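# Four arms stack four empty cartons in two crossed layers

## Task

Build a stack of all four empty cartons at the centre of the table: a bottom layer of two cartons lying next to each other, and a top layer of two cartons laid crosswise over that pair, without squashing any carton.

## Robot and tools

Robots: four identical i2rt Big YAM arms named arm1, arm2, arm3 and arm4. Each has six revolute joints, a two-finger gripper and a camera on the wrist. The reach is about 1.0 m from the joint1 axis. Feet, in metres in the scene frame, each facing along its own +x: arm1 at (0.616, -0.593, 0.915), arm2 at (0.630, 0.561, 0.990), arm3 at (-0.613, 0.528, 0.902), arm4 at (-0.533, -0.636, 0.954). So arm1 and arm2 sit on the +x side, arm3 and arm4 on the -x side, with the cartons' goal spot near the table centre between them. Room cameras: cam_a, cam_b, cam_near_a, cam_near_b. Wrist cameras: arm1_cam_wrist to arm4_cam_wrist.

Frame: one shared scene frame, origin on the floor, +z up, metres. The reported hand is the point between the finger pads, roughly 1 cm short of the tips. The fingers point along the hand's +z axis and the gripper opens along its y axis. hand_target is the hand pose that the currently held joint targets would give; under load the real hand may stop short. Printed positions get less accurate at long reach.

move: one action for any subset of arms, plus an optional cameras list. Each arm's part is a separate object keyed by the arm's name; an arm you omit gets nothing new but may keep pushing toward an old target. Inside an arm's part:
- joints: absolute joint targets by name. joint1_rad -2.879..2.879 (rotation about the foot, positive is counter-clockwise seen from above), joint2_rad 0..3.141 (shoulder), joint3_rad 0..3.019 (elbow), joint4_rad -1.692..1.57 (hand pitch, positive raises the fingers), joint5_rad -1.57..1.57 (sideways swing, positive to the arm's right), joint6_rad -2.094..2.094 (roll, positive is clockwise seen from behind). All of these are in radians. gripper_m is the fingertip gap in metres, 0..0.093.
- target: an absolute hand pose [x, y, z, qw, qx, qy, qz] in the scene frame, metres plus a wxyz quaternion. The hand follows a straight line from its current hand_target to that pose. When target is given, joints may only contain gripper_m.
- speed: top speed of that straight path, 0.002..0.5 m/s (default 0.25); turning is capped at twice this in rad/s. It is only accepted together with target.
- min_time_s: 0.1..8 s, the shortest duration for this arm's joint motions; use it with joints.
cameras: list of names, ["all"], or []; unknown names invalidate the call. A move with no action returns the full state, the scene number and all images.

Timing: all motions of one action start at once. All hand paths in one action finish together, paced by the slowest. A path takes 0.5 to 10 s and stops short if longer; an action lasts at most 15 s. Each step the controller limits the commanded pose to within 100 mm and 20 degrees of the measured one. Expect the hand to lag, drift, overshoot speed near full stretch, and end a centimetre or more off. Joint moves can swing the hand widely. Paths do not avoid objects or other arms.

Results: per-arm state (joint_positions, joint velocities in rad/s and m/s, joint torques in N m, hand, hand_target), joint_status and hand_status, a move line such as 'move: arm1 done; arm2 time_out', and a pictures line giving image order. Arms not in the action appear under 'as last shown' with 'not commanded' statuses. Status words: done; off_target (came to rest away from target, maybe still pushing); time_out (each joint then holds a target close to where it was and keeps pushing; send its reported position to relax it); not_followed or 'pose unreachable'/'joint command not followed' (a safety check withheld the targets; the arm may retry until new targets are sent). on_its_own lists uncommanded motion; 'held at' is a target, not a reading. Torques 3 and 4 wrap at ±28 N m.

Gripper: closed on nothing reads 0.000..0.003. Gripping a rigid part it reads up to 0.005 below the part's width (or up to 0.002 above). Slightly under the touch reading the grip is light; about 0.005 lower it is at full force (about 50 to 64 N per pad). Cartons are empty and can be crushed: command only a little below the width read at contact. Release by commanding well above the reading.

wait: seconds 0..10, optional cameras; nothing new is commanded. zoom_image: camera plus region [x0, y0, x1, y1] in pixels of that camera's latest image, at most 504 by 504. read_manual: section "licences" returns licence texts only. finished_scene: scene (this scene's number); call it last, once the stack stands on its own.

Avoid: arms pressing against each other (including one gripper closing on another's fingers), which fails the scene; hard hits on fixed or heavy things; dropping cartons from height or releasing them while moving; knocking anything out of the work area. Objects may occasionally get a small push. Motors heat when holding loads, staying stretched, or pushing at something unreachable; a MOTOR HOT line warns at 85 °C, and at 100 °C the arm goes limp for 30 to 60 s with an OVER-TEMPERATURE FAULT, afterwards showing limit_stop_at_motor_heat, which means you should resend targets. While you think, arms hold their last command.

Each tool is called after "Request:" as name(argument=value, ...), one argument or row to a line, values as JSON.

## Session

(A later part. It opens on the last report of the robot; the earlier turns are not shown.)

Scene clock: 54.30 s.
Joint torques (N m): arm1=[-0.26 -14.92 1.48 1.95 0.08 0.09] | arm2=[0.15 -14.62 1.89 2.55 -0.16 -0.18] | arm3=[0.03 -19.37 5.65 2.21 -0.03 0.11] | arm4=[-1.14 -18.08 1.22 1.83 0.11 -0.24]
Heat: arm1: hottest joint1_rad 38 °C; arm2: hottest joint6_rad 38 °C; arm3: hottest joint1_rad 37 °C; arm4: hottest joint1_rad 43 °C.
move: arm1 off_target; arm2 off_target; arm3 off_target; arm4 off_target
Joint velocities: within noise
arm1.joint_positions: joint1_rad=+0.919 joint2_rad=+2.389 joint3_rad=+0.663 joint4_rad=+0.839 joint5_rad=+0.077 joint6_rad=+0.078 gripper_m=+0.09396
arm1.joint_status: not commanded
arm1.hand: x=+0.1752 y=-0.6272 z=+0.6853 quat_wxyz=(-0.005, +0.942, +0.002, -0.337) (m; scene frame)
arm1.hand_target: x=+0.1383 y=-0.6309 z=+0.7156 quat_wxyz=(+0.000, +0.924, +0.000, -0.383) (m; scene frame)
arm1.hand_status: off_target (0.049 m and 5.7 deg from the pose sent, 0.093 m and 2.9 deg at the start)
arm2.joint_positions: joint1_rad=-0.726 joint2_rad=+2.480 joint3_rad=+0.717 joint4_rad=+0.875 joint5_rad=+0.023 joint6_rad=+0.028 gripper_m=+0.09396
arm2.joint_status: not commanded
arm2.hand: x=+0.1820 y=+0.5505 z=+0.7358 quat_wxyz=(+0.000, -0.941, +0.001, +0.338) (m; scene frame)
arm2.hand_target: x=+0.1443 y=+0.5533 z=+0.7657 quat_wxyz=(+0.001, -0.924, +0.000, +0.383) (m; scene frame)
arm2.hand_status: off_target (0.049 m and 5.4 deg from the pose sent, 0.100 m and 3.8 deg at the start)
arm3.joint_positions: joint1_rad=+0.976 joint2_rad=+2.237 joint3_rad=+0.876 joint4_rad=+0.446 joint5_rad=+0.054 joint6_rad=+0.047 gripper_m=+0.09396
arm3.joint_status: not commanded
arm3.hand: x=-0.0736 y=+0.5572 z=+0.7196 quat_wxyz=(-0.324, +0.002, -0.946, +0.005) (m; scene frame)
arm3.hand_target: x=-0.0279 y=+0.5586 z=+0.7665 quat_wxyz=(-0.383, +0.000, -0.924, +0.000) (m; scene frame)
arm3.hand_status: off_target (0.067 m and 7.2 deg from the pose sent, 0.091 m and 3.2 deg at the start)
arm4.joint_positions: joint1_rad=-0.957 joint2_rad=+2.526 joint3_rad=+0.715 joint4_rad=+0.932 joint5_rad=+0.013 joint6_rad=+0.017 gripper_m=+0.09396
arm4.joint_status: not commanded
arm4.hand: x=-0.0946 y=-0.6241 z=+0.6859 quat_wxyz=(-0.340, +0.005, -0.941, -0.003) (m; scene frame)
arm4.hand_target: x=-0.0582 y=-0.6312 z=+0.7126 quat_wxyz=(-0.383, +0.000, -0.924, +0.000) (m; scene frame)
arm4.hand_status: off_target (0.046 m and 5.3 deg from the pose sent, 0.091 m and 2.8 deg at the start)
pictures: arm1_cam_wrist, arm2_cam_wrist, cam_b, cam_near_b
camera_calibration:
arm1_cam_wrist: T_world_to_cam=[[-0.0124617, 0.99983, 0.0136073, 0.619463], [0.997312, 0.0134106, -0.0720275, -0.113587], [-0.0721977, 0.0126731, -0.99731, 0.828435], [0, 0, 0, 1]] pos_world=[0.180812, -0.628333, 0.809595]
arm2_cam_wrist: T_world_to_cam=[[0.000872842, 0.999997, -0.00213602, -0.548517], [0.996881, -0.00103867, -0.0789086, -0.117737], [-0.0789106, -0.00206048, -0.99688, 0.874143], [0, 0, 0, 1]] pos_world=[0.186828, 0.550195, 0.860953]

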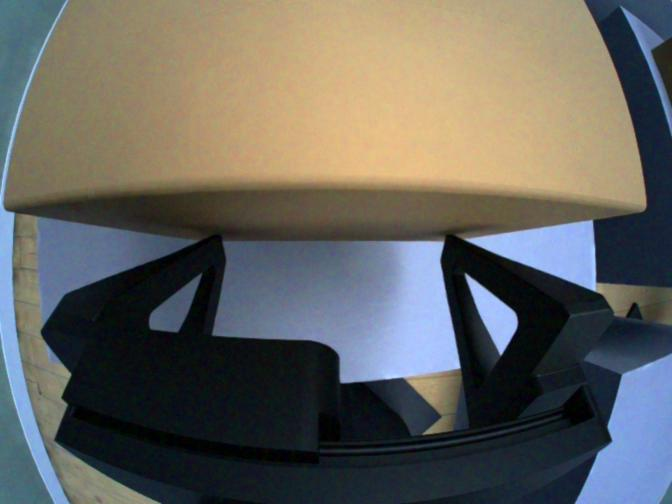

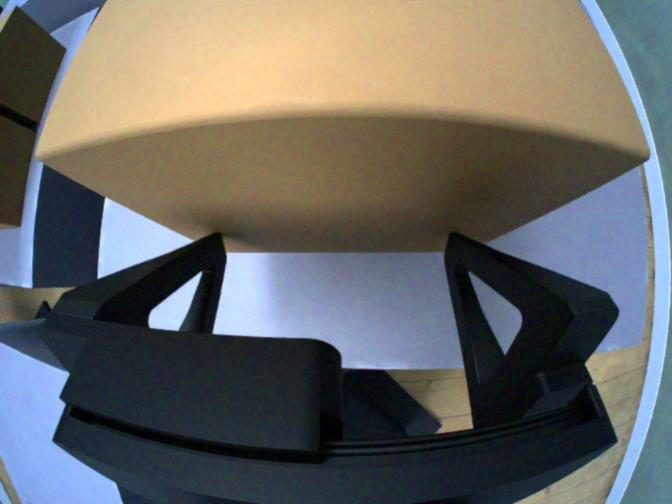

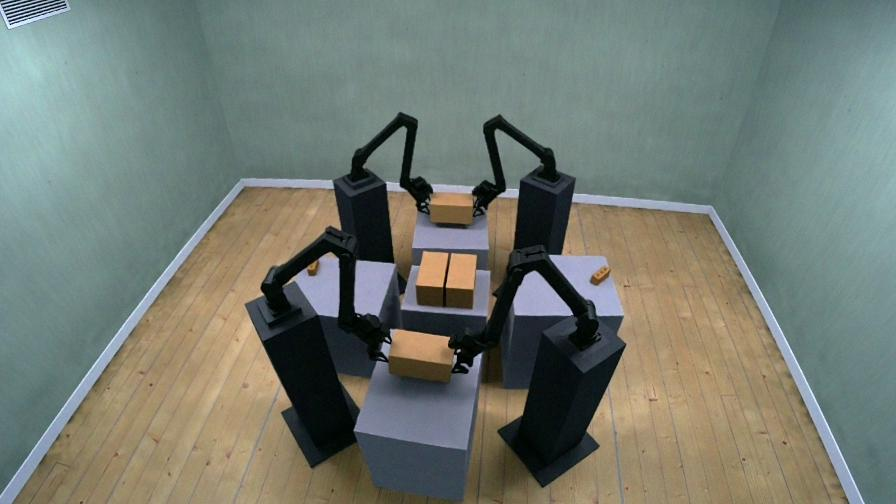

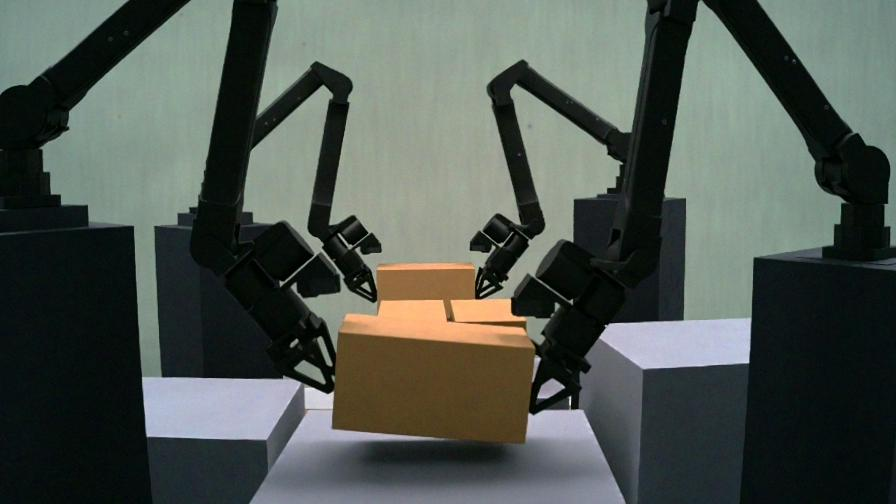

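Request:
move(
  arm2={"target":[0.143,0.553,0.875,0,0.9239,0,-0.3827],"speed":0.1},
  arm3={"target":[-0.025,0.559,0.900,0.3827,0,0.9239,0],"speed":0.1},
  arm1={"target":[0.137,-0.631,0.735,0,0.9239,0,-0.3827],"speed":0.06},
  arm4={"target":[-0.057,-0.631,0.732,0.3827,0,0.9239,0],"speed":0.06},
  cameras=["arm2_cam_wrist","arm3_cam_wrist","cam_near_a","cam_near_b"],
)

Scene clock: 59.57 s.
Joint torques (N m): arm1=[-0.21 -14.56 1.89 2.02 0.08 0.09] | arm2=[0.32 -13.04 5.31 2.88 -0.08 -0.13] | arm3=[0.15 -17.08 9.32 2.33 0.03 0.12] | arm4=[-1.03 -17.85 1.66 1.99 0.12 -0.24]
Heat: arm1: hottest joint1_rad 38 °C; arm2: hottest joint6_rad 38 °C; arm3: hottest joint1_rad 37 °C; arm4: hottest joint1_rad 43 °C.
move: arm1 off_target; arm2 off_target; arm3 off_target; arm4 off_target
Joint velocities: within noise
arm1.joint_positions: joint1_rad=+0.919 joint2_rad=+2.320 joint3_rad=+0.634 joint4_rad=+0.794 joint5_rad=+0.077 joint6_rad=+0.078 gripper_m=+0.09396
arm1.joint_status: not commanded
arm1.hand: x=+0.1757 y=-0.6271 z=+0.7044 quat_wxyz=(-0.005, +0.942, +0.002, -0.335) (m; scene frame)
arm1.hand_target: x=+0.1387 y=-0.6308 z=+0.7354 quat_wxyz=(+0.000, +0.924, +0.000, -0.383) (m; scene frame)
arm1.hand_status: off_target (0.050 m and 5.9 deg from the pose sent, 0.063 m and 5.7 deg at the start)
arm2.joint_positions: joint1_rad=-0.726 joint2_rad=+2.098 joint3_rad=+0.579 joint4_rad=+0.610 joint5_rad=+0.023 joint6_rad=+0.028 gripper_m=+0.09396
arm2.joint_status: not commanded
arm2.hand: x=+0.1850 y=+0.5507 z=+0.8405 quat_wxyz=(+0.000, -0.944, +0.001, +0.329) (m; scene frame)
arm2.hand_target: x=+0.1450 y=+0.5533 z=+0.8760 quat_wxyz=(+0.001, -0.924, +0.000, +0.383) (m; scene frame)
arm2.hand_status: off_target (0.054 m and 6.6 deg from the pose sent, 0.145 m and 5.5 deg at the start)
arm3.joint_positions: joint1_rad=+0.976 joint2_rad=+1.866 joint3_rad=+0.831 joint4_rad=+0.110 joint5_rad=+0.053 joint6_rad=+0.047 gripper_m=+0.09396
arm3.joint_status: not commanded
arm3.hand: x=-0.0726 y=+0.5569 z=+0.8501 quat_wxyz=(-0.320, +0.002, -0.948, +0.005) (m; scene frame)
arm3.hand_target: x=-0.0293 y=+0.5586 z=+0.9021 quat_wxyz=(-0.383, +0.000, -0.924, +0.000) (m; scene frame)
arm3.hand_status: off_target (0.069 m and 7.8 deg from the pose sent, 0.187 m and 7.2 deg at the start)
arm4.joint_positions: joint1_rad=-0.957 joint2_rad=+2.460 joint3_rad=+0.681 joint4_rad=+0.897 joint5_rad=+0.013 joint6_rad=+0.017 gripper_m=+0.09396
arm4.joint_status: not commanded
arm4.hand: x=-0.0950 y=-0.6242 z=+0.7050 quat_wxyz=(-0.338, +0.005, -0.941, -0.003) (m; scene frame)
arm4.hand_target: x=-0.0585 y=-0.6312 z=+0.7325 quat_wxyz=(-0.383, +0.000, -0.924, +0.001) (m; scene frame)
arm4.hand_status: off_target (0.047 m and 5.5 deg from the pose sent, 0.060 m and 5.3 deg at the start)
pictures: arm2_cam_wrist, arm3_cam_wrist, cam_near_a, cam_near_b
camera_calibration:
arm2_cam_wrist: T_world_to_cam=[[0.000941327, 0.999998, -0.00151898, -0.549003], [0.99825, -0.0010295, -0.059131, -0.129436], [-0.0591325, -0.00146066, -0.998249, 0.975854], [0, 0, 0, 1]] pos_world=[0.187431, 0.550295, 0.965657]
arm3_cam_wrist: T_world_to_cam=[[0.00613255, -0.999888, 0.0136251, 0.545239], [-0.999035, -0.00671873, -0.0434011, -0.0275321], [0.0434878, -0.0133458, -0.998965, 0.982668], [0, 0, 0, 1]] pos_world=[-0.0735833, 0.558107, 0.973027]

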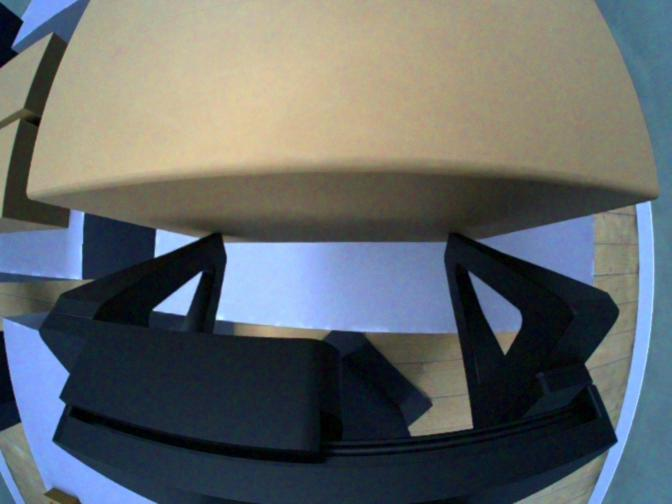

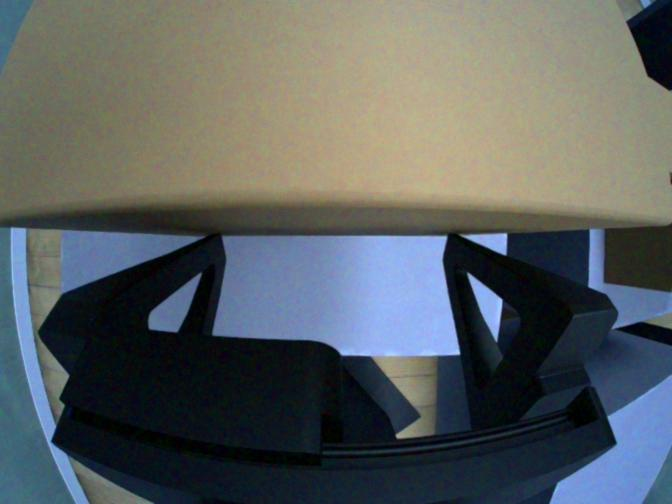

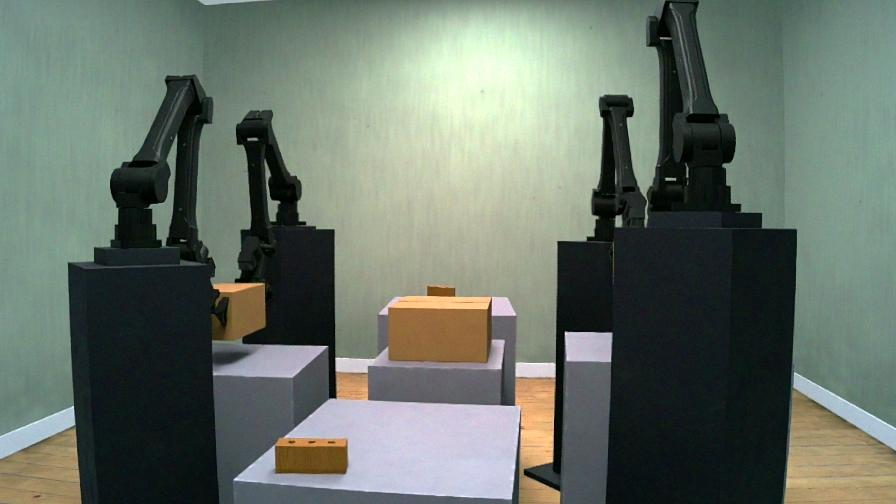

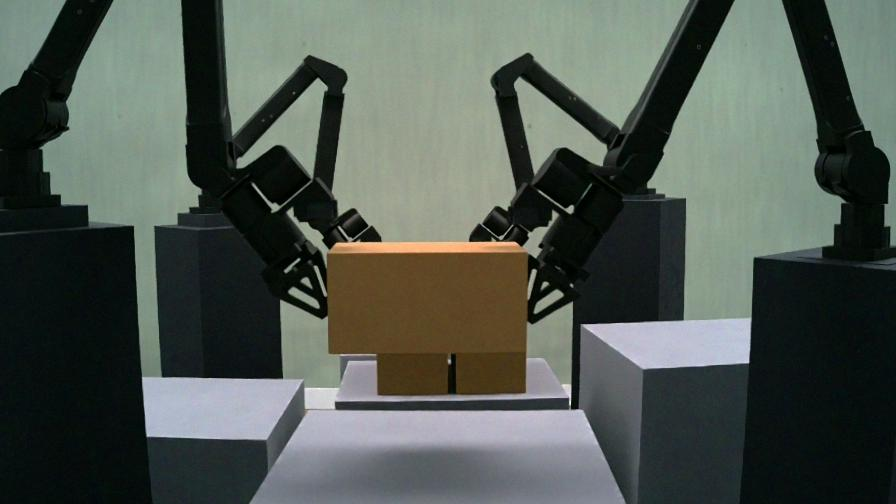

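Request:
move(
  arm2={"target":[0.110,0.300,0.880,0,0.9239,0,-0.3827],"speed":0.12},
  arm3={"target":[-0.058,0.306,0.905,0.3827,0,0.9239,0],"speed":0.12},
  cameras=["arm2_cam_wrist","arm3_cam_wrist","cam_b","cam_near_b"],
)

Scene clock: 63.30 s.
Joint torques (N m): arm1=[-0.21 -14.56 1.89 2.02 0.09 0.09] | arm2=[-0.5 -12.51 10.93 2.07 0.78 -0.15] | arm3=[0.56 -14.33 11.49 1.88 -0.59 0.35] | arm4=[-1.26 -17.85 1.62 1.99 0.11 -0.23]
Heat: arm1: hottest joint1_rad 38 °C; arm2: hottest joint6_rad 38 °C; arm3: hottest joint1_rad 37 °C; arm4: hottest joint1_rad 43 °C.
move: arm2 off_target; arm3 off_target
Joint velocities: within noise
arm1, arm4: as last shown
arm2.joint_positions: joint1_rad=-0.161 joint2_rad=+2.112 joint3_rad=+0.869 joint4_rad=+0.271 joint5_rad=+0.387 joint6_rad=+0.453 gripper_m=+0.09396
arm2.joint_status: not commanded
arm2.hand: x=+0.1529 y=+0.3170 z=+0.8584 quat_wxyz=(+0.013, -0.938, -0.011, +0.346) (m; scene frame)
arm2.hand_target: x=+0.1129 y=+0.3017 z=+0.8828 quat_wxyz=(+0.000, -0.924, +0.000, +0.383) (m; scene frame)
arm2.hand_status: off_target (0.051 m and 4.9 deg from the pose sent, 0.265 m and 6.6 deg at the start)
arm3.joint_positions: joint1_rad=+0.429 joint2_rad=+1.842 joint3_rad=+0.875 joint4_rad=+0.013 joint5_rad=-0.317 joint6_rad=-0.370 gripper_m=+0.09396
arm3.joint_status: not commanded
arm3.hand: x=-0.1047 y=+0.3265 z=+0.8701 quat_wxyz=(-0.337, -0.003, -0.941, -0.016) (m; scene frame)
arm3.hand_target: x=-0.0626 y=+0.3079 z=+0.9083 quat_wxyz=(-0.383, +0.000, -0.924, +0.000) (m; scene frame)
arm3.hand_status: off_target (0.062 m and 5.9 deg from the pose sent, 0.257 m and 7.7 deg at the start)
pictures: arm2_cam_wrist, arm3_cam_wrist, cam_b, cam_near_b
camera_calibration:
arm2_cam_wrist: T_world_to_cam=[[-0.0140101, 0.999404, 0.0315474, -0.341201], [0.995303, 0.0169614, -0.0953154, -0.0707476], [-0.0957937, 0.0300638, -0.994947, 0.984386], [0, 0, 0, 1]] pos_world=[0.159933, 0.312603, 0.983433]
arm3_cam_wrist: T_world_to_cam=[[0.00965719, -0.99955, -0.0283969, 0.351621], [-0.996767, -0.00735738, -0.0800053, -0.0280286], [0.0797604, 0.0290777, -0.99639, 0.988696], [0, 0, 0, 1]] pos_world=[-0.110192, 0.322508, 0.992869]

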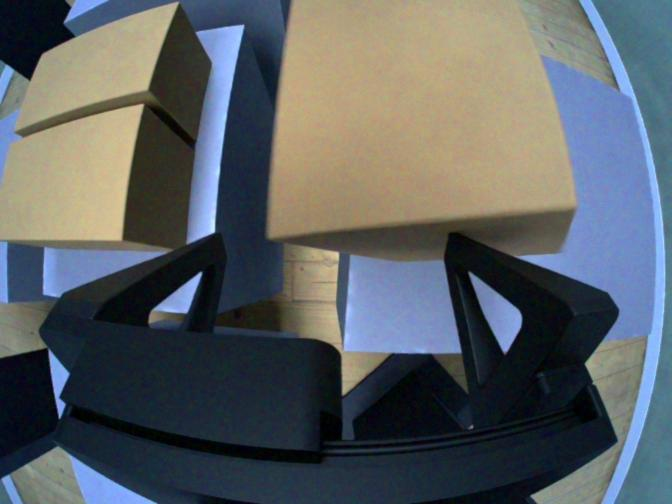

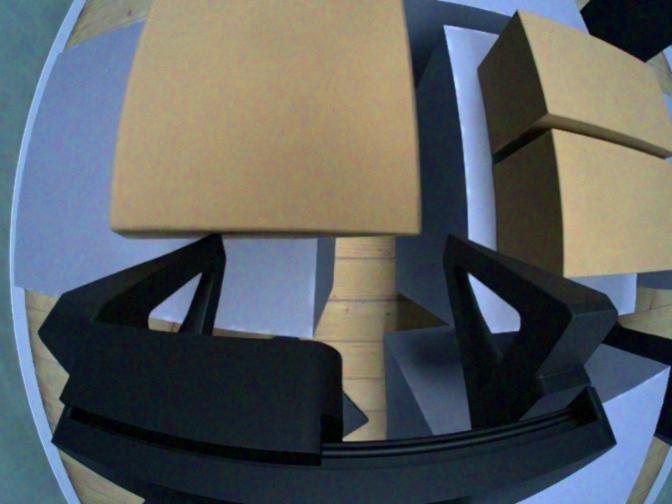

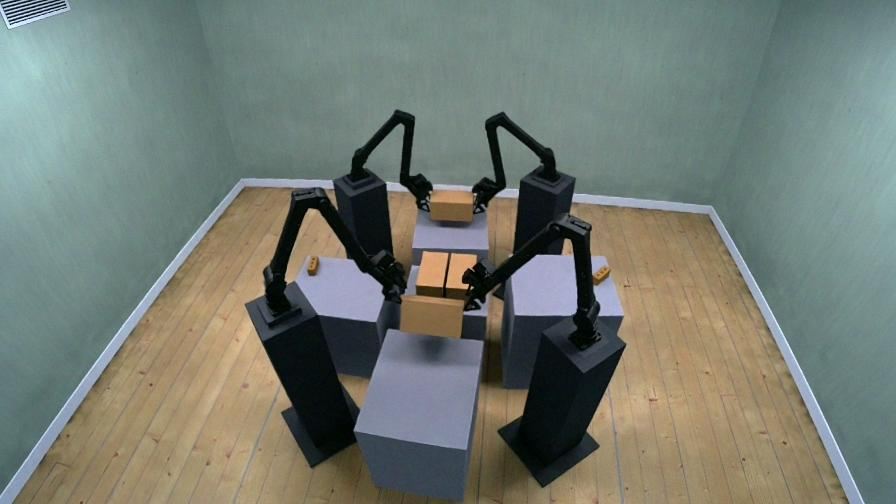

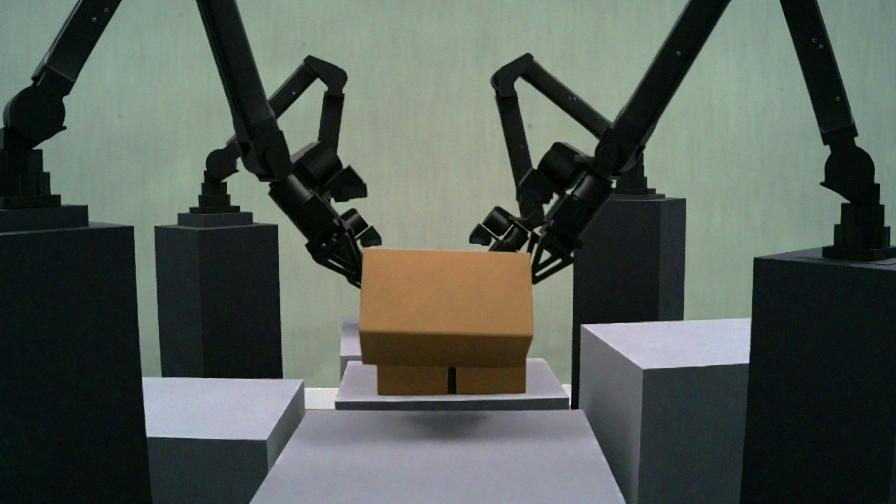

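Request:
zoom_image(
  camera="cam_near_b",
  region=[300, 200, 600, 430],
)

Request:
zoom_image(
  camera="cam_b",
  region=[350, 210, 520, 370],
)

Scaled by 1.680 from the camera's 896x504 image, which has a finer 1280x720 frame.

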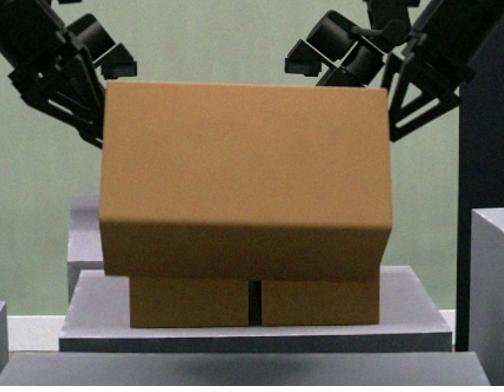

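Scaled by 2.965 from the camera's 896x504 image, which has a finer 1280x720 frame.

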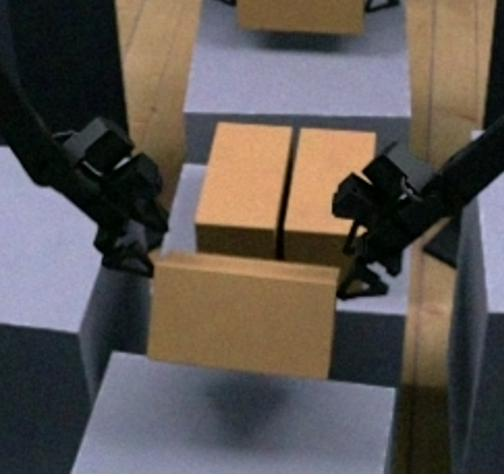

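Request:
move(
  arm2={"target":[0.130,0.500,0.880,0,0.9239,0,-0.3827],"speed":0.08},
  arm3={"target":[-0.038,0.506,0.905,0.3827,0,0.9239,0],"speed":0.08},
  cameras=["arm2_cam_wrist","arm3_cam_wrist","cam_b","cam_near_b"],
)

Scene clock: 71.23 s.
Joint torques (N m): arm1=[-0.15 -14.56 1.91 2.02 0.09 0.09] | arm2=[0.26 -13.51 4.97 4.49 -0.19 -0.4] | arm3=[1.14 -15.91 8.55 3.37 0.3 0.58] | arm4=[-1.14 -17.73 1.58 2.06 0.12 -0.24]
Heat: arm1: hottest joint1_rad 38 °C; arm2: hottest joint6_rad 38 °C; arm3: hottest joint2_rad 37 °C; arm4: hottest joint1_rad 43 °C.
move: arm2 off_target; arm3 off_target
Joint velocities: within noise
arm1, arm4: as last shown
arm2.joint_positions: joint1_rad=-0.590 joint2_rad=+2.088 joint3_rad=+0.634 joint4_rad=+0.510 joint5_rad=+0.127 joint6_rad=+0.154 gripper_m=+0.09396
arm2.joint_status: not commanded
arm2.hand: x=+0.1742 y=+0.5062 z=+0.8406 quat_wxyz=(+0.009, -0.948, +0.012, +0.317) (m; scene frame)
arm2.hand_target: x=+0.1325 y=+0.5007 z=+0.8810 quat_wxyz=(+0.002, -0.924, +0.001, +0.382) (m; scene frame)
arm2.hand_status: off_target (0.060 m and 8.3 deg from the pose sent, 0.186 m and 4.9 deg at the start)
arm3.joint_positions: joint1_rad=+0.848 joint2_rad=+1.821 joint3_rad=+0.808 joint4_rad=+0.087 joint5_rad=-0.039 joint6_rad=-0.073 gripper_m=+0.09396
arm3.joint_status: not commanded
arm3.hand: x=-0.0808 y=+0.5039 z=+0.8617 quat_wxyz=(-0.319, +0.013, -0.948, +0.000) (m; scene frame)
arm3.hand_target: x=-0.0416 y=+0.5063 z=+0.9069 quat_wxyz=(-0.382, +0.001, -0.924, -0.002) (m; scene frame)
arm3.hand_status: off_target (0.061 m and 7.9 deg from the pose sent, 0.195 m and 6.0 deg at the start)
pictures: arm2_cam_wrist, arm3_cam_wrist, cam_b, cam_near_b
camera_calibration:
arm2_cam_wrist: T_world_to_cam=[[0.0277553, 0.999581, 0.0082415, -0.517146], [0.999075, -0.0274685, -0.0330746, -0.127255], [-0.0328343, 0.00915187, -0.999419, 0.966367], [0, 0, 0, 1]] pos_world=[0.173221, 0.50459, 0.965859]
arm3_cam_wrist: T_world_to_cam=[[0.0290909, -0.999507, 0.0118277, 0.495352], [-0.998667, -0.0295671, -0.0423023, -0.0248975], [0.0426312, -0.0105814, -0.999035, 0.992498], [0, 0, 0, 1]] pos_world=[-0.0815859, 0.504873, 0.984628]

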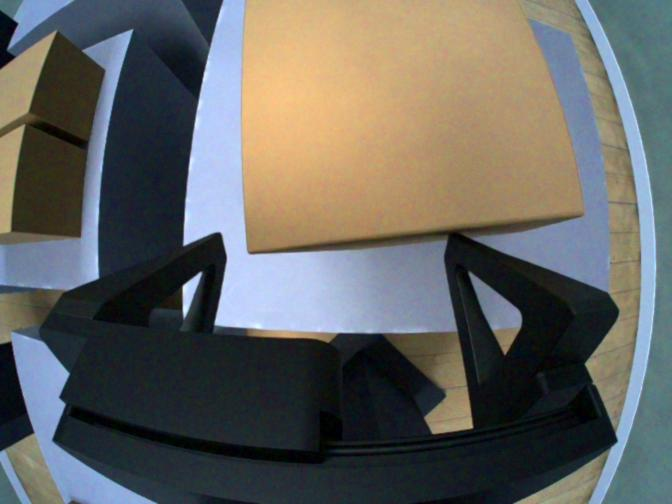

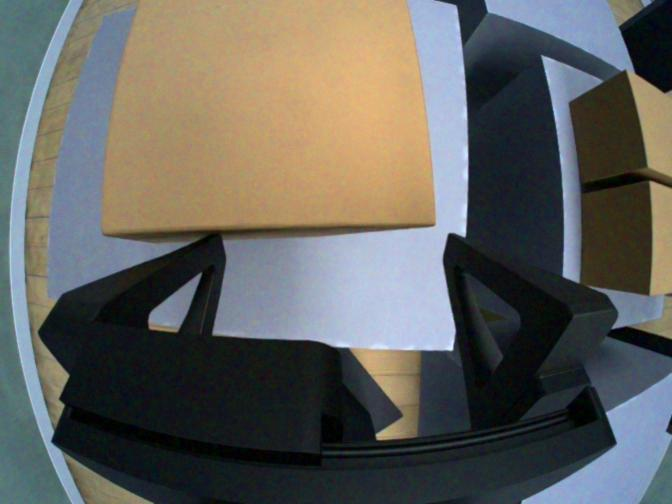

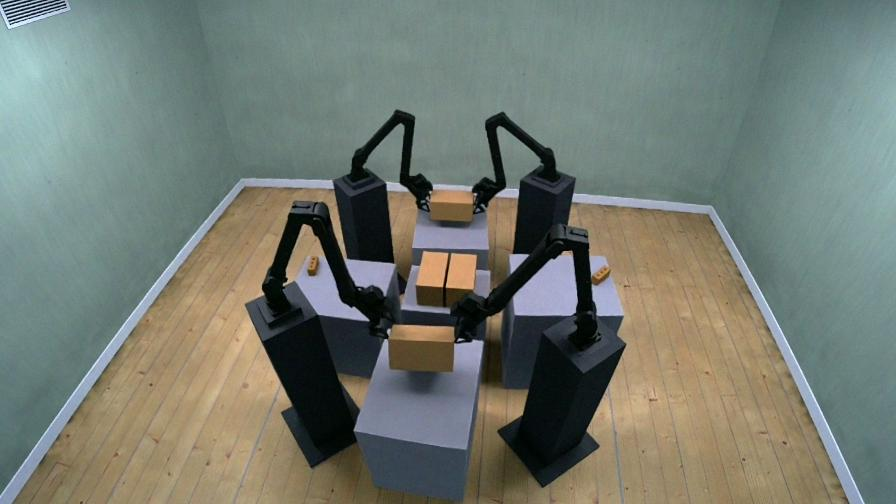

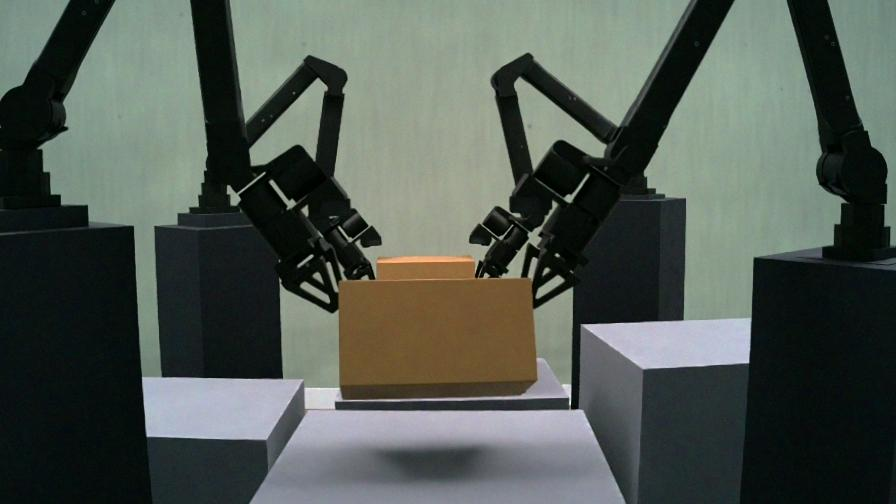

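Request:
move(
  arm2={"target":[0.130,0.510,0.785,0,0.9239,0,-0.3827],"speed":0.06},
  arm3={"target":[-0.038,0.516,0.810,0.3827,0,0.9239,0],"speed":0.06},
  cameras=["cam_b","cam_near_b"],
)

Scene clock: 73.90 s.
Joint torques (N m): arm1=[-0.15 -14.56 1.89 2.02 0.08 0.09] | arm2=[-0.5 -11.22 5.56 4.01 -0.19 -0.32] | arm3=[1.14 -14.21 7.94 2.86 0.33 0.4] | arm4=[-1.08 -17.9 1.61 1.99 0.12 -0.24]
Heat: arm1: hottest joint1_rad 38 °C; arm2: hottest joint6_rad 37 °C; arm3: hottest joint2_rad 37 °C; arm4: hottest joint1_rad 42 °C.
move: arm2 off_target; arm3 off_target
Joint velocities: within noise
arm1, arm4: as last shown
arm2.joint_positions: joint1_rad=-0.613 joint2_rad=+2.357 joint3_rad=+0.697 joint4_rad=+0.750 joint5_rad=+0.106 joint6_rad=+0.126 gripper_m=+0.09396
arm2.joint_status: not commanded
arm2.hand: x=+0.1748 y=+0.5132 z=+0.7684 quat_wxyz=(+0.005, -0.943, +0.008, +0.331) (m; scene frame)
arm2.hand_target: x=+0.1324 y=+0.5104 z=+0.7876 quat_wxyz=(+0.001, -0.924, +0.000, +0.382) (m; scene frame)
arm2.hand_status: off_target (0.048 m and 6.4 deg from the pose sent, 0.071 m and 8.3 deg at the start)
arm3.joint_positions: joint1_rad=+0.869 joint2_rad=+2.036 joint3_rad=+0.791 joint4_rad=+0.353 joint5_rad=-0.023 joint6_rad=-0.045 gripper_m=+0.09396
arm3.joint_status: not commanded
arm3.hand: x=-0.0828 y=+0.5126 z=+0.7869 quat_wxyz=(-0.335, +0.007, -0.942, +0.001) (m; scene frame)
arm3.hand_target: x=-0.0413 y=+0.5162 z=+0.8127 quat_wxyz=(-0.383, +0.000, -0.924, -0.001) (m; scene frame)
arm3.hand_status: off_target (0.051 m and 6.0 deg from the pose sent, 0.068 m and 7.9 deg at the start)
pictures: cam_b, cam_near_b

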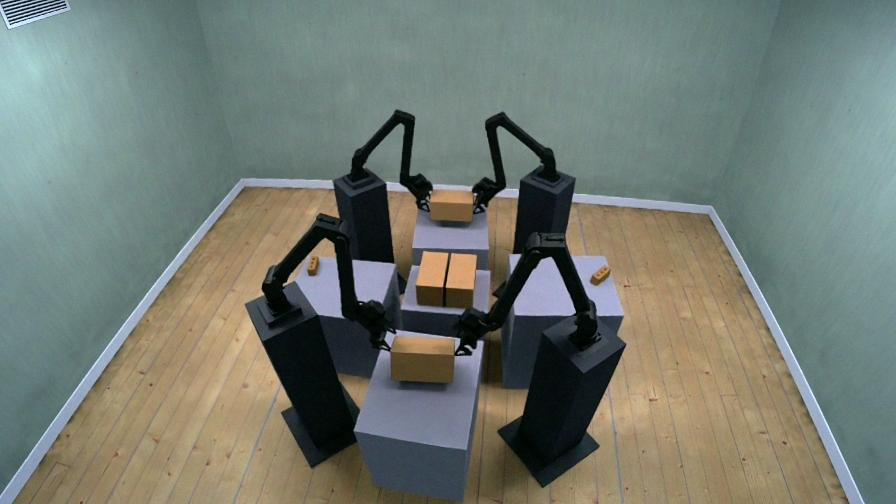

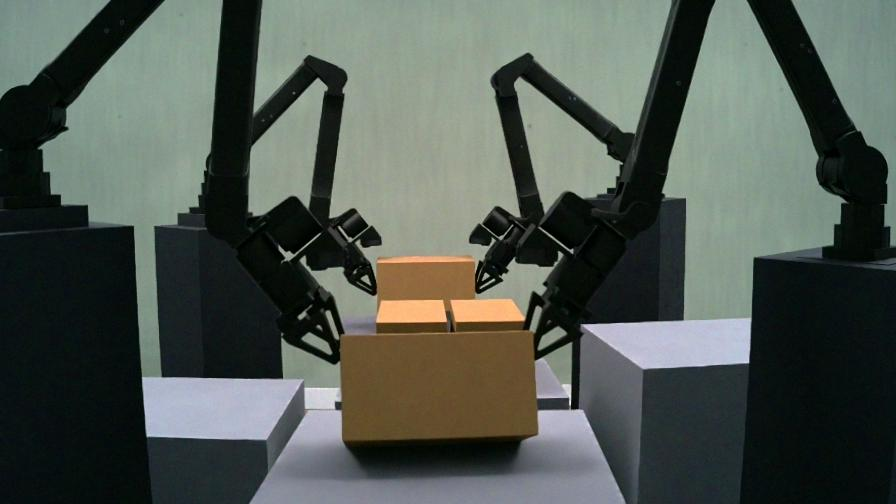

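Lower another ~3 cm, then release.

Request:
move(
  arm2={"target":[0.132,0.510,0.755,0,0.9239,0,-0.3827],"speed":0.05},
  arm3={"target":[-0.040,0.516,0.778,0.3827,0,0.9239,0],"speed":0.05},
)

Request:
move(
  arm2={"target":[0.225,0.510,0.75,0,0.9239,0,-0.3827],"speed":0.08},
  arm3={"target":[-0.120,0.516,0.77,0.3827,0,0.9239,0],"speed":0.08},
  cameras=["arm2_cam_wrist","arm3_cam_wrist","cam_near_b"],
)

Scene clock: 75.77 s.
Joint torques (N m): arm1=[-0.21 -14.51 1.88 2.03 0.09 0.08] | arm2=[1.03 -11.63 5.31 3.79 -0.26 -0.24] | arm3=[0.97 -14.33 7.24 2.71 0.44 0.37] | arm4=[-1.14 -18.02 1.66 2.09 0.12 -0.24]
Heat: arm1: hottest joint1_rad 38 °C; arm2: hottest joint6_rad 37 °C; arm3: hottest joint2_rad 37 °C; arm4: hottest joint1_rad 42 °C.
move: arm2 off_target; arm3 off_target
Joint velocities: within noise
arm1, arm4: as last shown
arm2.joint_positions: joint1_rad=-0.618 joint2_rad=+2.447 joint3_rad=+0.733 joint4_rad=+0.812 joint5_rad=+0.108 joint6_rad=+0.123 gripper_m=+0.09396
arm2.joint_status: not commanded
arm2.hand: x=+0.1748 y=+0.5160 z=+0.7424 quat_wxyz=(+0.007, -0.942, +0.009, +0.335) (m; scene frame)
arm2.hand_target: x=+0.1342 y=+0.5104 z=+0.7576 quat_wxyz=(+0.001, -0.924, +0.000, +0.382) (m; scene frame)
arm2.hand_status: off_target (0.045 m and 6.0 deg from the pose sent, 0.045 m and 6.4 deg at the start)
arm3.joint_positions: joint1_rad=+0.871 joint2_rad=+2.123 joint3_rad=+0.803 joint4_rad=+0.436 joint5_rad=-0.025 joint6_rad=-0.042 gripper_m=+0.09396
arm3.joint_status: not commanded
arm3.hand: x=-0.0827 y=+0.5143 z=+0.7589 quat_wxyz=(-0.338, +0.007, -0.941, -0.001) (m; scene frame)
arm3.hand_target: x=-0.0429 y=+0.5162 z=+0.7805 quat_wxyz=(-0.383, +0.000, -0.924, -0.001) (m; scene frame)
arm3.hand_status: off_target (0.047 m and 5.5 deg from the pose sent, 0.044 m and 6.0 deg at the start)
pictures: none

Scene clock: 77.67 s.
Joint torques (N m): arm1=[-0.15 -14.56 1.88 2.02 0.08 0.09] | arm2=[2.02 -9.52 -2.52 2.77 0.21 0.04] | arm3=[0.56 -14.33 1.77 2.02 0.19 0.2] | arm4=[-1.32 -18.02 1.62 2 0.13 -0.23]
Heat: arm1: hottest joint1_rad 38 °C; arm2: hottest joint6_rad 37 °C; arm3: hottest joint2_rad 37 °C; arm4: hottest joint1_rad 42 °C.
move: arm2 done; arm3 off_target
Joint velocities: within noise
arm1, arm4: as last shown
arm2.joint_positions: joint1_rad=-0.589 joint2_rad=+2.522 joint3_rad=+0.608 joint4_rad=+1.117 joint5_rad=+0.124 joint6_rad=+0.123 gripper_m=+0.09396
arm2.joint_status: not commanded
arm2.hand: x=+0.2166 y=+0.5124 z=+0.7523 quat_wxyz=(+0.001, -0.923, +0.001, +0.385) (m; scene frame)
arm2.hand_target: x=+0.2249 y=+0.5101 z=+0.7501 quat_wxyz=(+0.000, -0.924, +0.000, +0.383) (m; scene frame)
arm2.hand_status: done (0.009 m and 0.3 deg from the pose sent, 0.051 m and 6.0 deg at the start)
arm3.joint_positions: joint1_rad=+0.871 joint2_rad=+2.122 joint3_rad=+0.654 joint4_rad=+0.648 joint5_rad=-0.022 joint6_rad=-0.032 gripper_m=+0.09396
arm3.joint_status: not commanded
arm3.hand: x=-0.1265 y=+0.5153 z=+0.7593 quat_wxyz=(-0.368, +0.002, -0.930, +0.000) (m; scene frame)
arm3.hand_target: x=-0.1200 y=+0.5159 z=+0.7699 quat_wxyz=(-0.383, +0.000, -0.924, +0.000) (m; scene frame)
arm3.hand_status: off_target (0.013 m and 1.8 deg from the pose sent, 0.039 m and 5.5 deg at the start)
pictures: arm2_cam_wrist, arm3_cam_wrist, cam_near_b
camera_calibration:
arm2_cam_wrist: T_world_to_cam=[[0.00126092, 0.999999, -0.000385403, -0.511851], [0.984204, -0.00130924, -0.177032, -0.0743099], [-0.177033, -0.000156091, -0.984205, 0.903961], [0, 0, 0, 1]] pos_world=[0.233812, 0.511895, 0.876331]
arm3_cam_wrist: T_world_to_cam=[[0.00810057, -0.999955, 0.0048417, 0.512171], [-0.98919, -0.00872211, -0.146378, -0.00508267], [0.146413, -0.00360362, -0.989217, 0.894334], [0, 0, 0, 1]] pos_world=[-0.140119, 0.515327, 0.881466]

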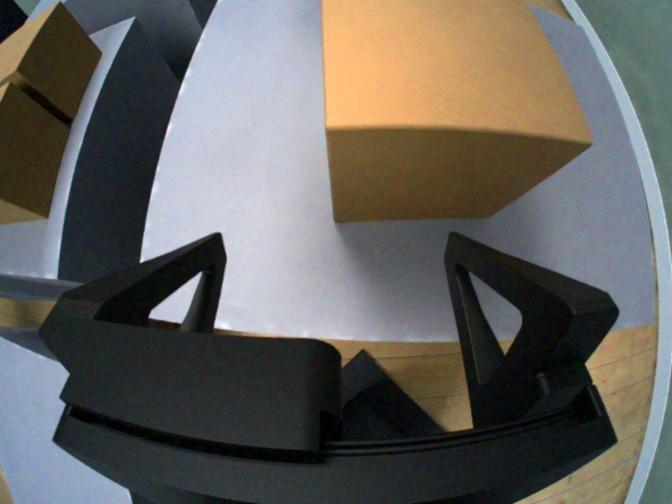

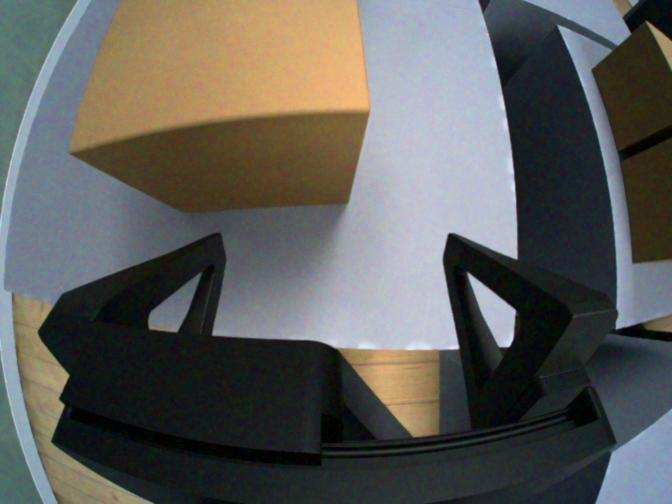

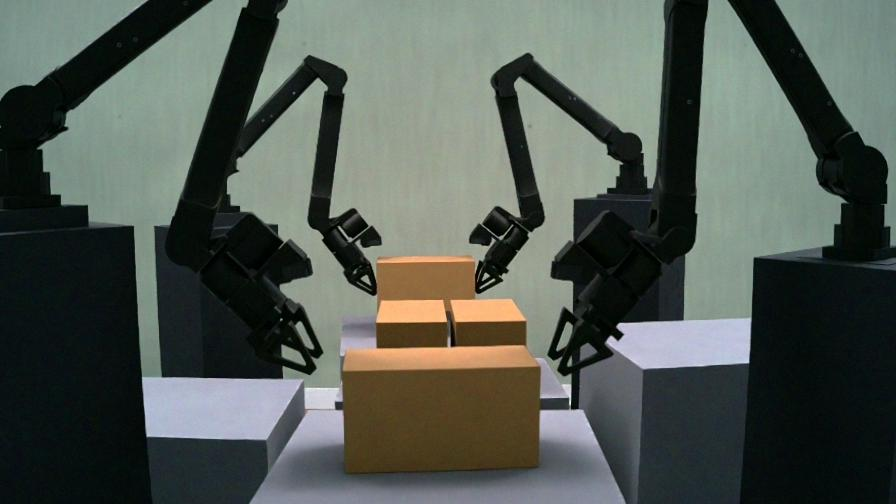

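Request:
move(
  arm2={"target":[0.215,0.573,0.70,0,0.9239,0,-0.3827],"speed":0.15},
  arm3={"target":[-0.115,0.577,0.70,0.3827,0,0.9239,0],"speed":0.15},
)

Request:
move(
  arm2={"target":[0.119,0.573,0.715,0,0.9239,0,-0.3827],"speed":0.06},
  arm3={"target":[-0.026,0.577,0.720,0.3827,0,0.9239,0],"speed":0.06},
  arm1={"target":[0.115,-0.631,0.740,0,0.9239,0,-0.3827],"speed":0.03},
  arm4={"target":[-0.035,-0.631,0.740,0.3827,0,0.9239,0],"speed":0.03},
  cameras=["arm2_cam_wrist","arm3_cam_wrist","arm1_cam_wrist","cam_near_b"],
)

Scene clock: 80.80 s.
Joint torques (N m): arm1=[-0.26 -14.56 1.91 2.03 0.09 0.08] | arm2=[0.15 -9.47 -1.43 2.99 -0.17 -0.14] | arm3=[1.08 -13.39 1.58 2.03 0.3 0.27] | arm4=[-1.2 -17.9 1.63 2.06 0.13 -0.24]
Heat: arm1: hottest joint1_rad 38 °C; arm2: hottest joint6_rad 37 °C; arm3: hottest joint2_rad 37 °C; arm4: hottest joint1_rad 42 °C.
move: arm2 done; arm3 done
Joint velocities: within noise
arm1, arm4: as last shown
arm2.joint_positions: joint1_rad=-0.792 joint2_rad=+2.681 joint3_rad=+0.702 joint4_rad=+1.170 joint5_rad=-0.022 joint6_rad=-0.018 gripper_m=+0.09396
arm2.joint_status: not commanded
arm2.hand: x=+0.2167 y=+0.5710 z=+0.7012 quat_wxyz=(-0.001, -0.927, +0.003, +0.375) (m; scene frame)
arm2.hand_target: x=+0.2151 y=+0.5730 z=+0.7000 quat_wxyz=(+0.000, -0.924, +0.000, +0.382) (m; scene frame)
arm2.hand_status: done (0.003 m and 1.0 deg from the pose sent, 0.080 m and 0.3 deg at the start)
arm3.joint_positions: joint1_rad=+1.026 joint2_rad=+2.333 joint3_rad=+0.739 joint4_rad=+0.783 joint5_rad=+0.091 joint6_rad=+0.082 gripper_m=+0.09396
arm3.joint_status: not commanded
arm3.hand: x=-0.1198 y=+0.5722 z=+0.7001 quat_wxyz=(-0.375, +0.000, -0.927, +0.002) (m; scene frame)
arm3.hand_target: x=-0.1151 y=+0.5771 z=+0.7001 quat_wxyz=(-0.383, +0.000, -0.924, +0.000) (m; scene frame)
arm3.hand_status: done (0.007 m and 1.0 deg from the pose sent, 0.086 m and 1.8 deg at the start)
pictures: none

Scene clock: 83.03 s.
Joint torques (N m): arm1=[-0.73 -14.56 4.7 2 0.06 0.05] | arm2=[1.44 -15.38 4.48 2.33 0.14 -0.05] | arm3=[-0.97 -17.85 6.87 1.78 -0.03 0.04] | arm4=[-1.03 -17.85 4.93 2 0.12 -0.25]
Heat: arm1: hottest joint1_rad 38 °C; arm2: hottest joint2_rad 37 °C; arm3: hottest joint2_rad 37 °C; arm4: hottest joint1_rad 42 °C.
move: arm1 off_target; arm2 off_target; arm3 off_target; arm4 off_target
Joint velocities: within noise
arm1.joint_positions: joint1_rad=+0.919 joint2_rad=+2.293 joint3_rad=+0.640 joint4_rad=+0.725 joint5_rad=+0.074 joint6_rad=+0.078 gripper_m=+0.09396
arm1.joint_status: not commanded
arm1.hand: x=+0.1767 y=-0.6275 z=+0.7058 quat_wxyz=(-0.005, +0.948, +0.003, -0.318) (m; scene frame)
arm1.hand_target: x=+0.1187 y=-0.6305 z=+0.7433 quat_wxyz=(+0.000, +0.924, +0.000, -0.383) (m; scene frame)
arm1.hand_status: off_target (0.071 m and 8.0 deg from the pose sent, 0.070 m and 5.9 deg at the start)
arm2.joint_positions: joint1_rad=-0.792 joint2_rad=+2.614 joint3_rad=+0.822 joint4_rad=+0.885 joint5_rad=-0.023 joint6_rad=-0.020 gripper_m=+0.09396
arm2.joint_status: not commanded
arm2.hand: x=+0.1755 y=+0.5722 z=+0.6881 quat_wxyz=(-0.003, -0.944, +0.003, +0.329) (m; scene frame)
arm2.hand_target: x=+0.1218 y=+0.5729 z=+0.7180 quat_wxyz=(+0.000, -0.924, +0.000, +0.383) (m; scene frame)
arm2.hand_status: off_target (0.063 m and 6.5 deg from the pose sent, 0.099 m and 0.9 deg at the start)
arm3.joint_positions: joint1_rad=+1.026 joint2_rad=+2.333 joint3_rad=+0.884 joint4_rad=+0.539 joint5_rad=+0.082 joint6_rad=+0.080 gripper_m=+0.09396
arm3.joint_status: not commanded
arm3.hand: x=-0.0836 y=+0.5781 z=+0.6868 quat_wxyz=(-0.328, +0.005, -0.945, +0.004) (m; scene frame)
arm3.hand_target: x=-0.0299 y=+0.5763 z=+0.7237 quat_wxyz=(-0.383, +0.000, -0.924, +0.001) (m; scene frame)
arm3.hand_status: off_target (0.066 m and 6.7 deg from the pose sent, 0.096 m and 1.0 deg at the start)
arm4.joint_positions: joint1_rad=-0.959 joint2_rad=+2.417 joint3_rad=+0.681 joint4_rad=+0.821 joint5_rad=+0.013 joint6_rad=+0.017 gripper_m=+0.09396
arm4.joint_status: not commanded
arm4.hand: x=-0.0935 y=-0.6246 z=+0.7113 quat_wxyz=(-0.323, +0.005, -0.946, -0.002) (m; scene frame)
arm4.hand_target: x=-0.0382 y=-0.6315 z=+0.7433 quat_wxyz=(-0.383, +0.000, -0.924, +0.001) (m; scene frame)
arm4.hand_status: off_target (0.065 m and 7.4 deg from the pose sent, 0.070 m and 5.5 deg at the start)
pictures: arm1_cam_wrist, arm2_cam_wrist, arm3_cam_wrist, cam_near_b
camera_calibration:
arm1_cam_wrist: T_world_to_cam=[[-0.0149521, 0.999777, 0.0149434, 0.619029], [0.999369, 0.015424, -0.0319832, -0.140885], [-0.0322066, 0.0144557, -0.999377, 0.844648], [0, 0, 0, 1]] pos_world=[0.177255, -0.628927, 0.830365]
arm2_cam_wrist: T_world_to_cam=[[0.0012294, 0.999963, -0.00853909, -0.565946], [0.998208, -0.00173803, -0.0598163, -0.127964], [-0.0598289, -0.00845025, -0.998173, 0.82736], [0, 0, 0, 1]] pos_world=[0.177931, 0.572694, 0.813361]
arm3_cam_wrist: T_world_to_cam=[[0.0117514, -0.999823, 0.0146764, 0.56853], [-0.998033, -0.0126317, -0.0614087, -0.0296252], [0.0615832, -0.0139259, -0.998005, 0.821499], [0, 0, 0, 1]] pos_world=[-0.0868384, 0.579495, 0.809697]

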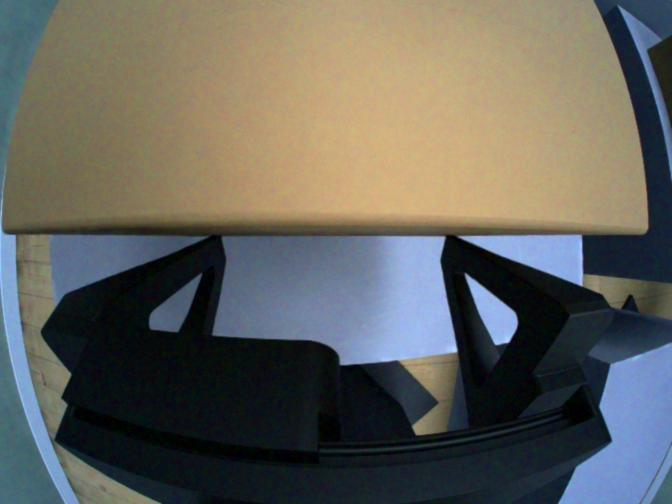

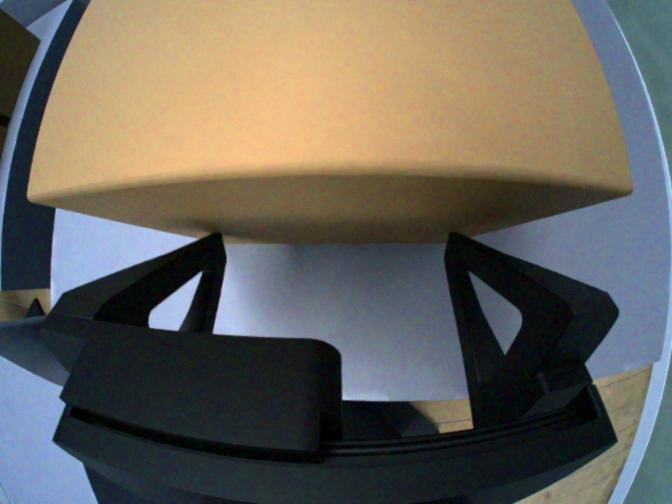

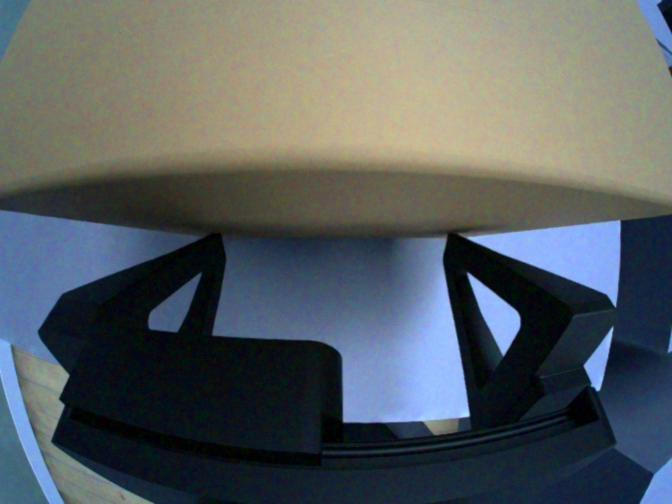

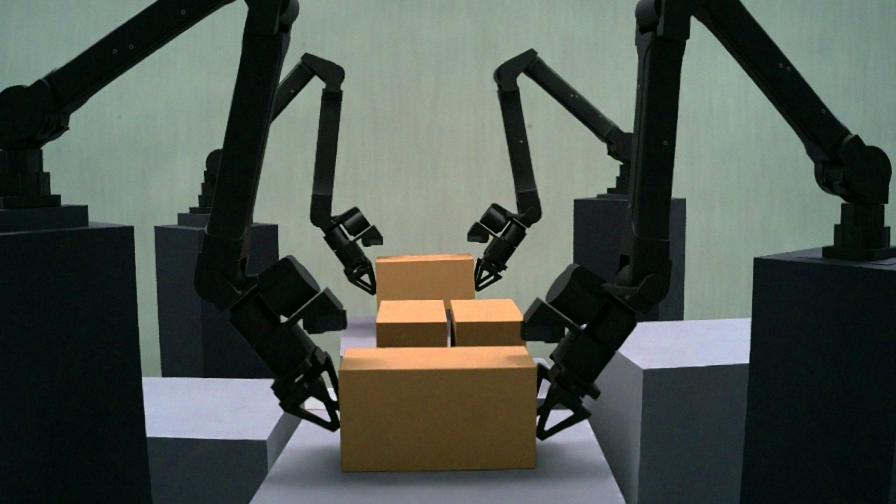

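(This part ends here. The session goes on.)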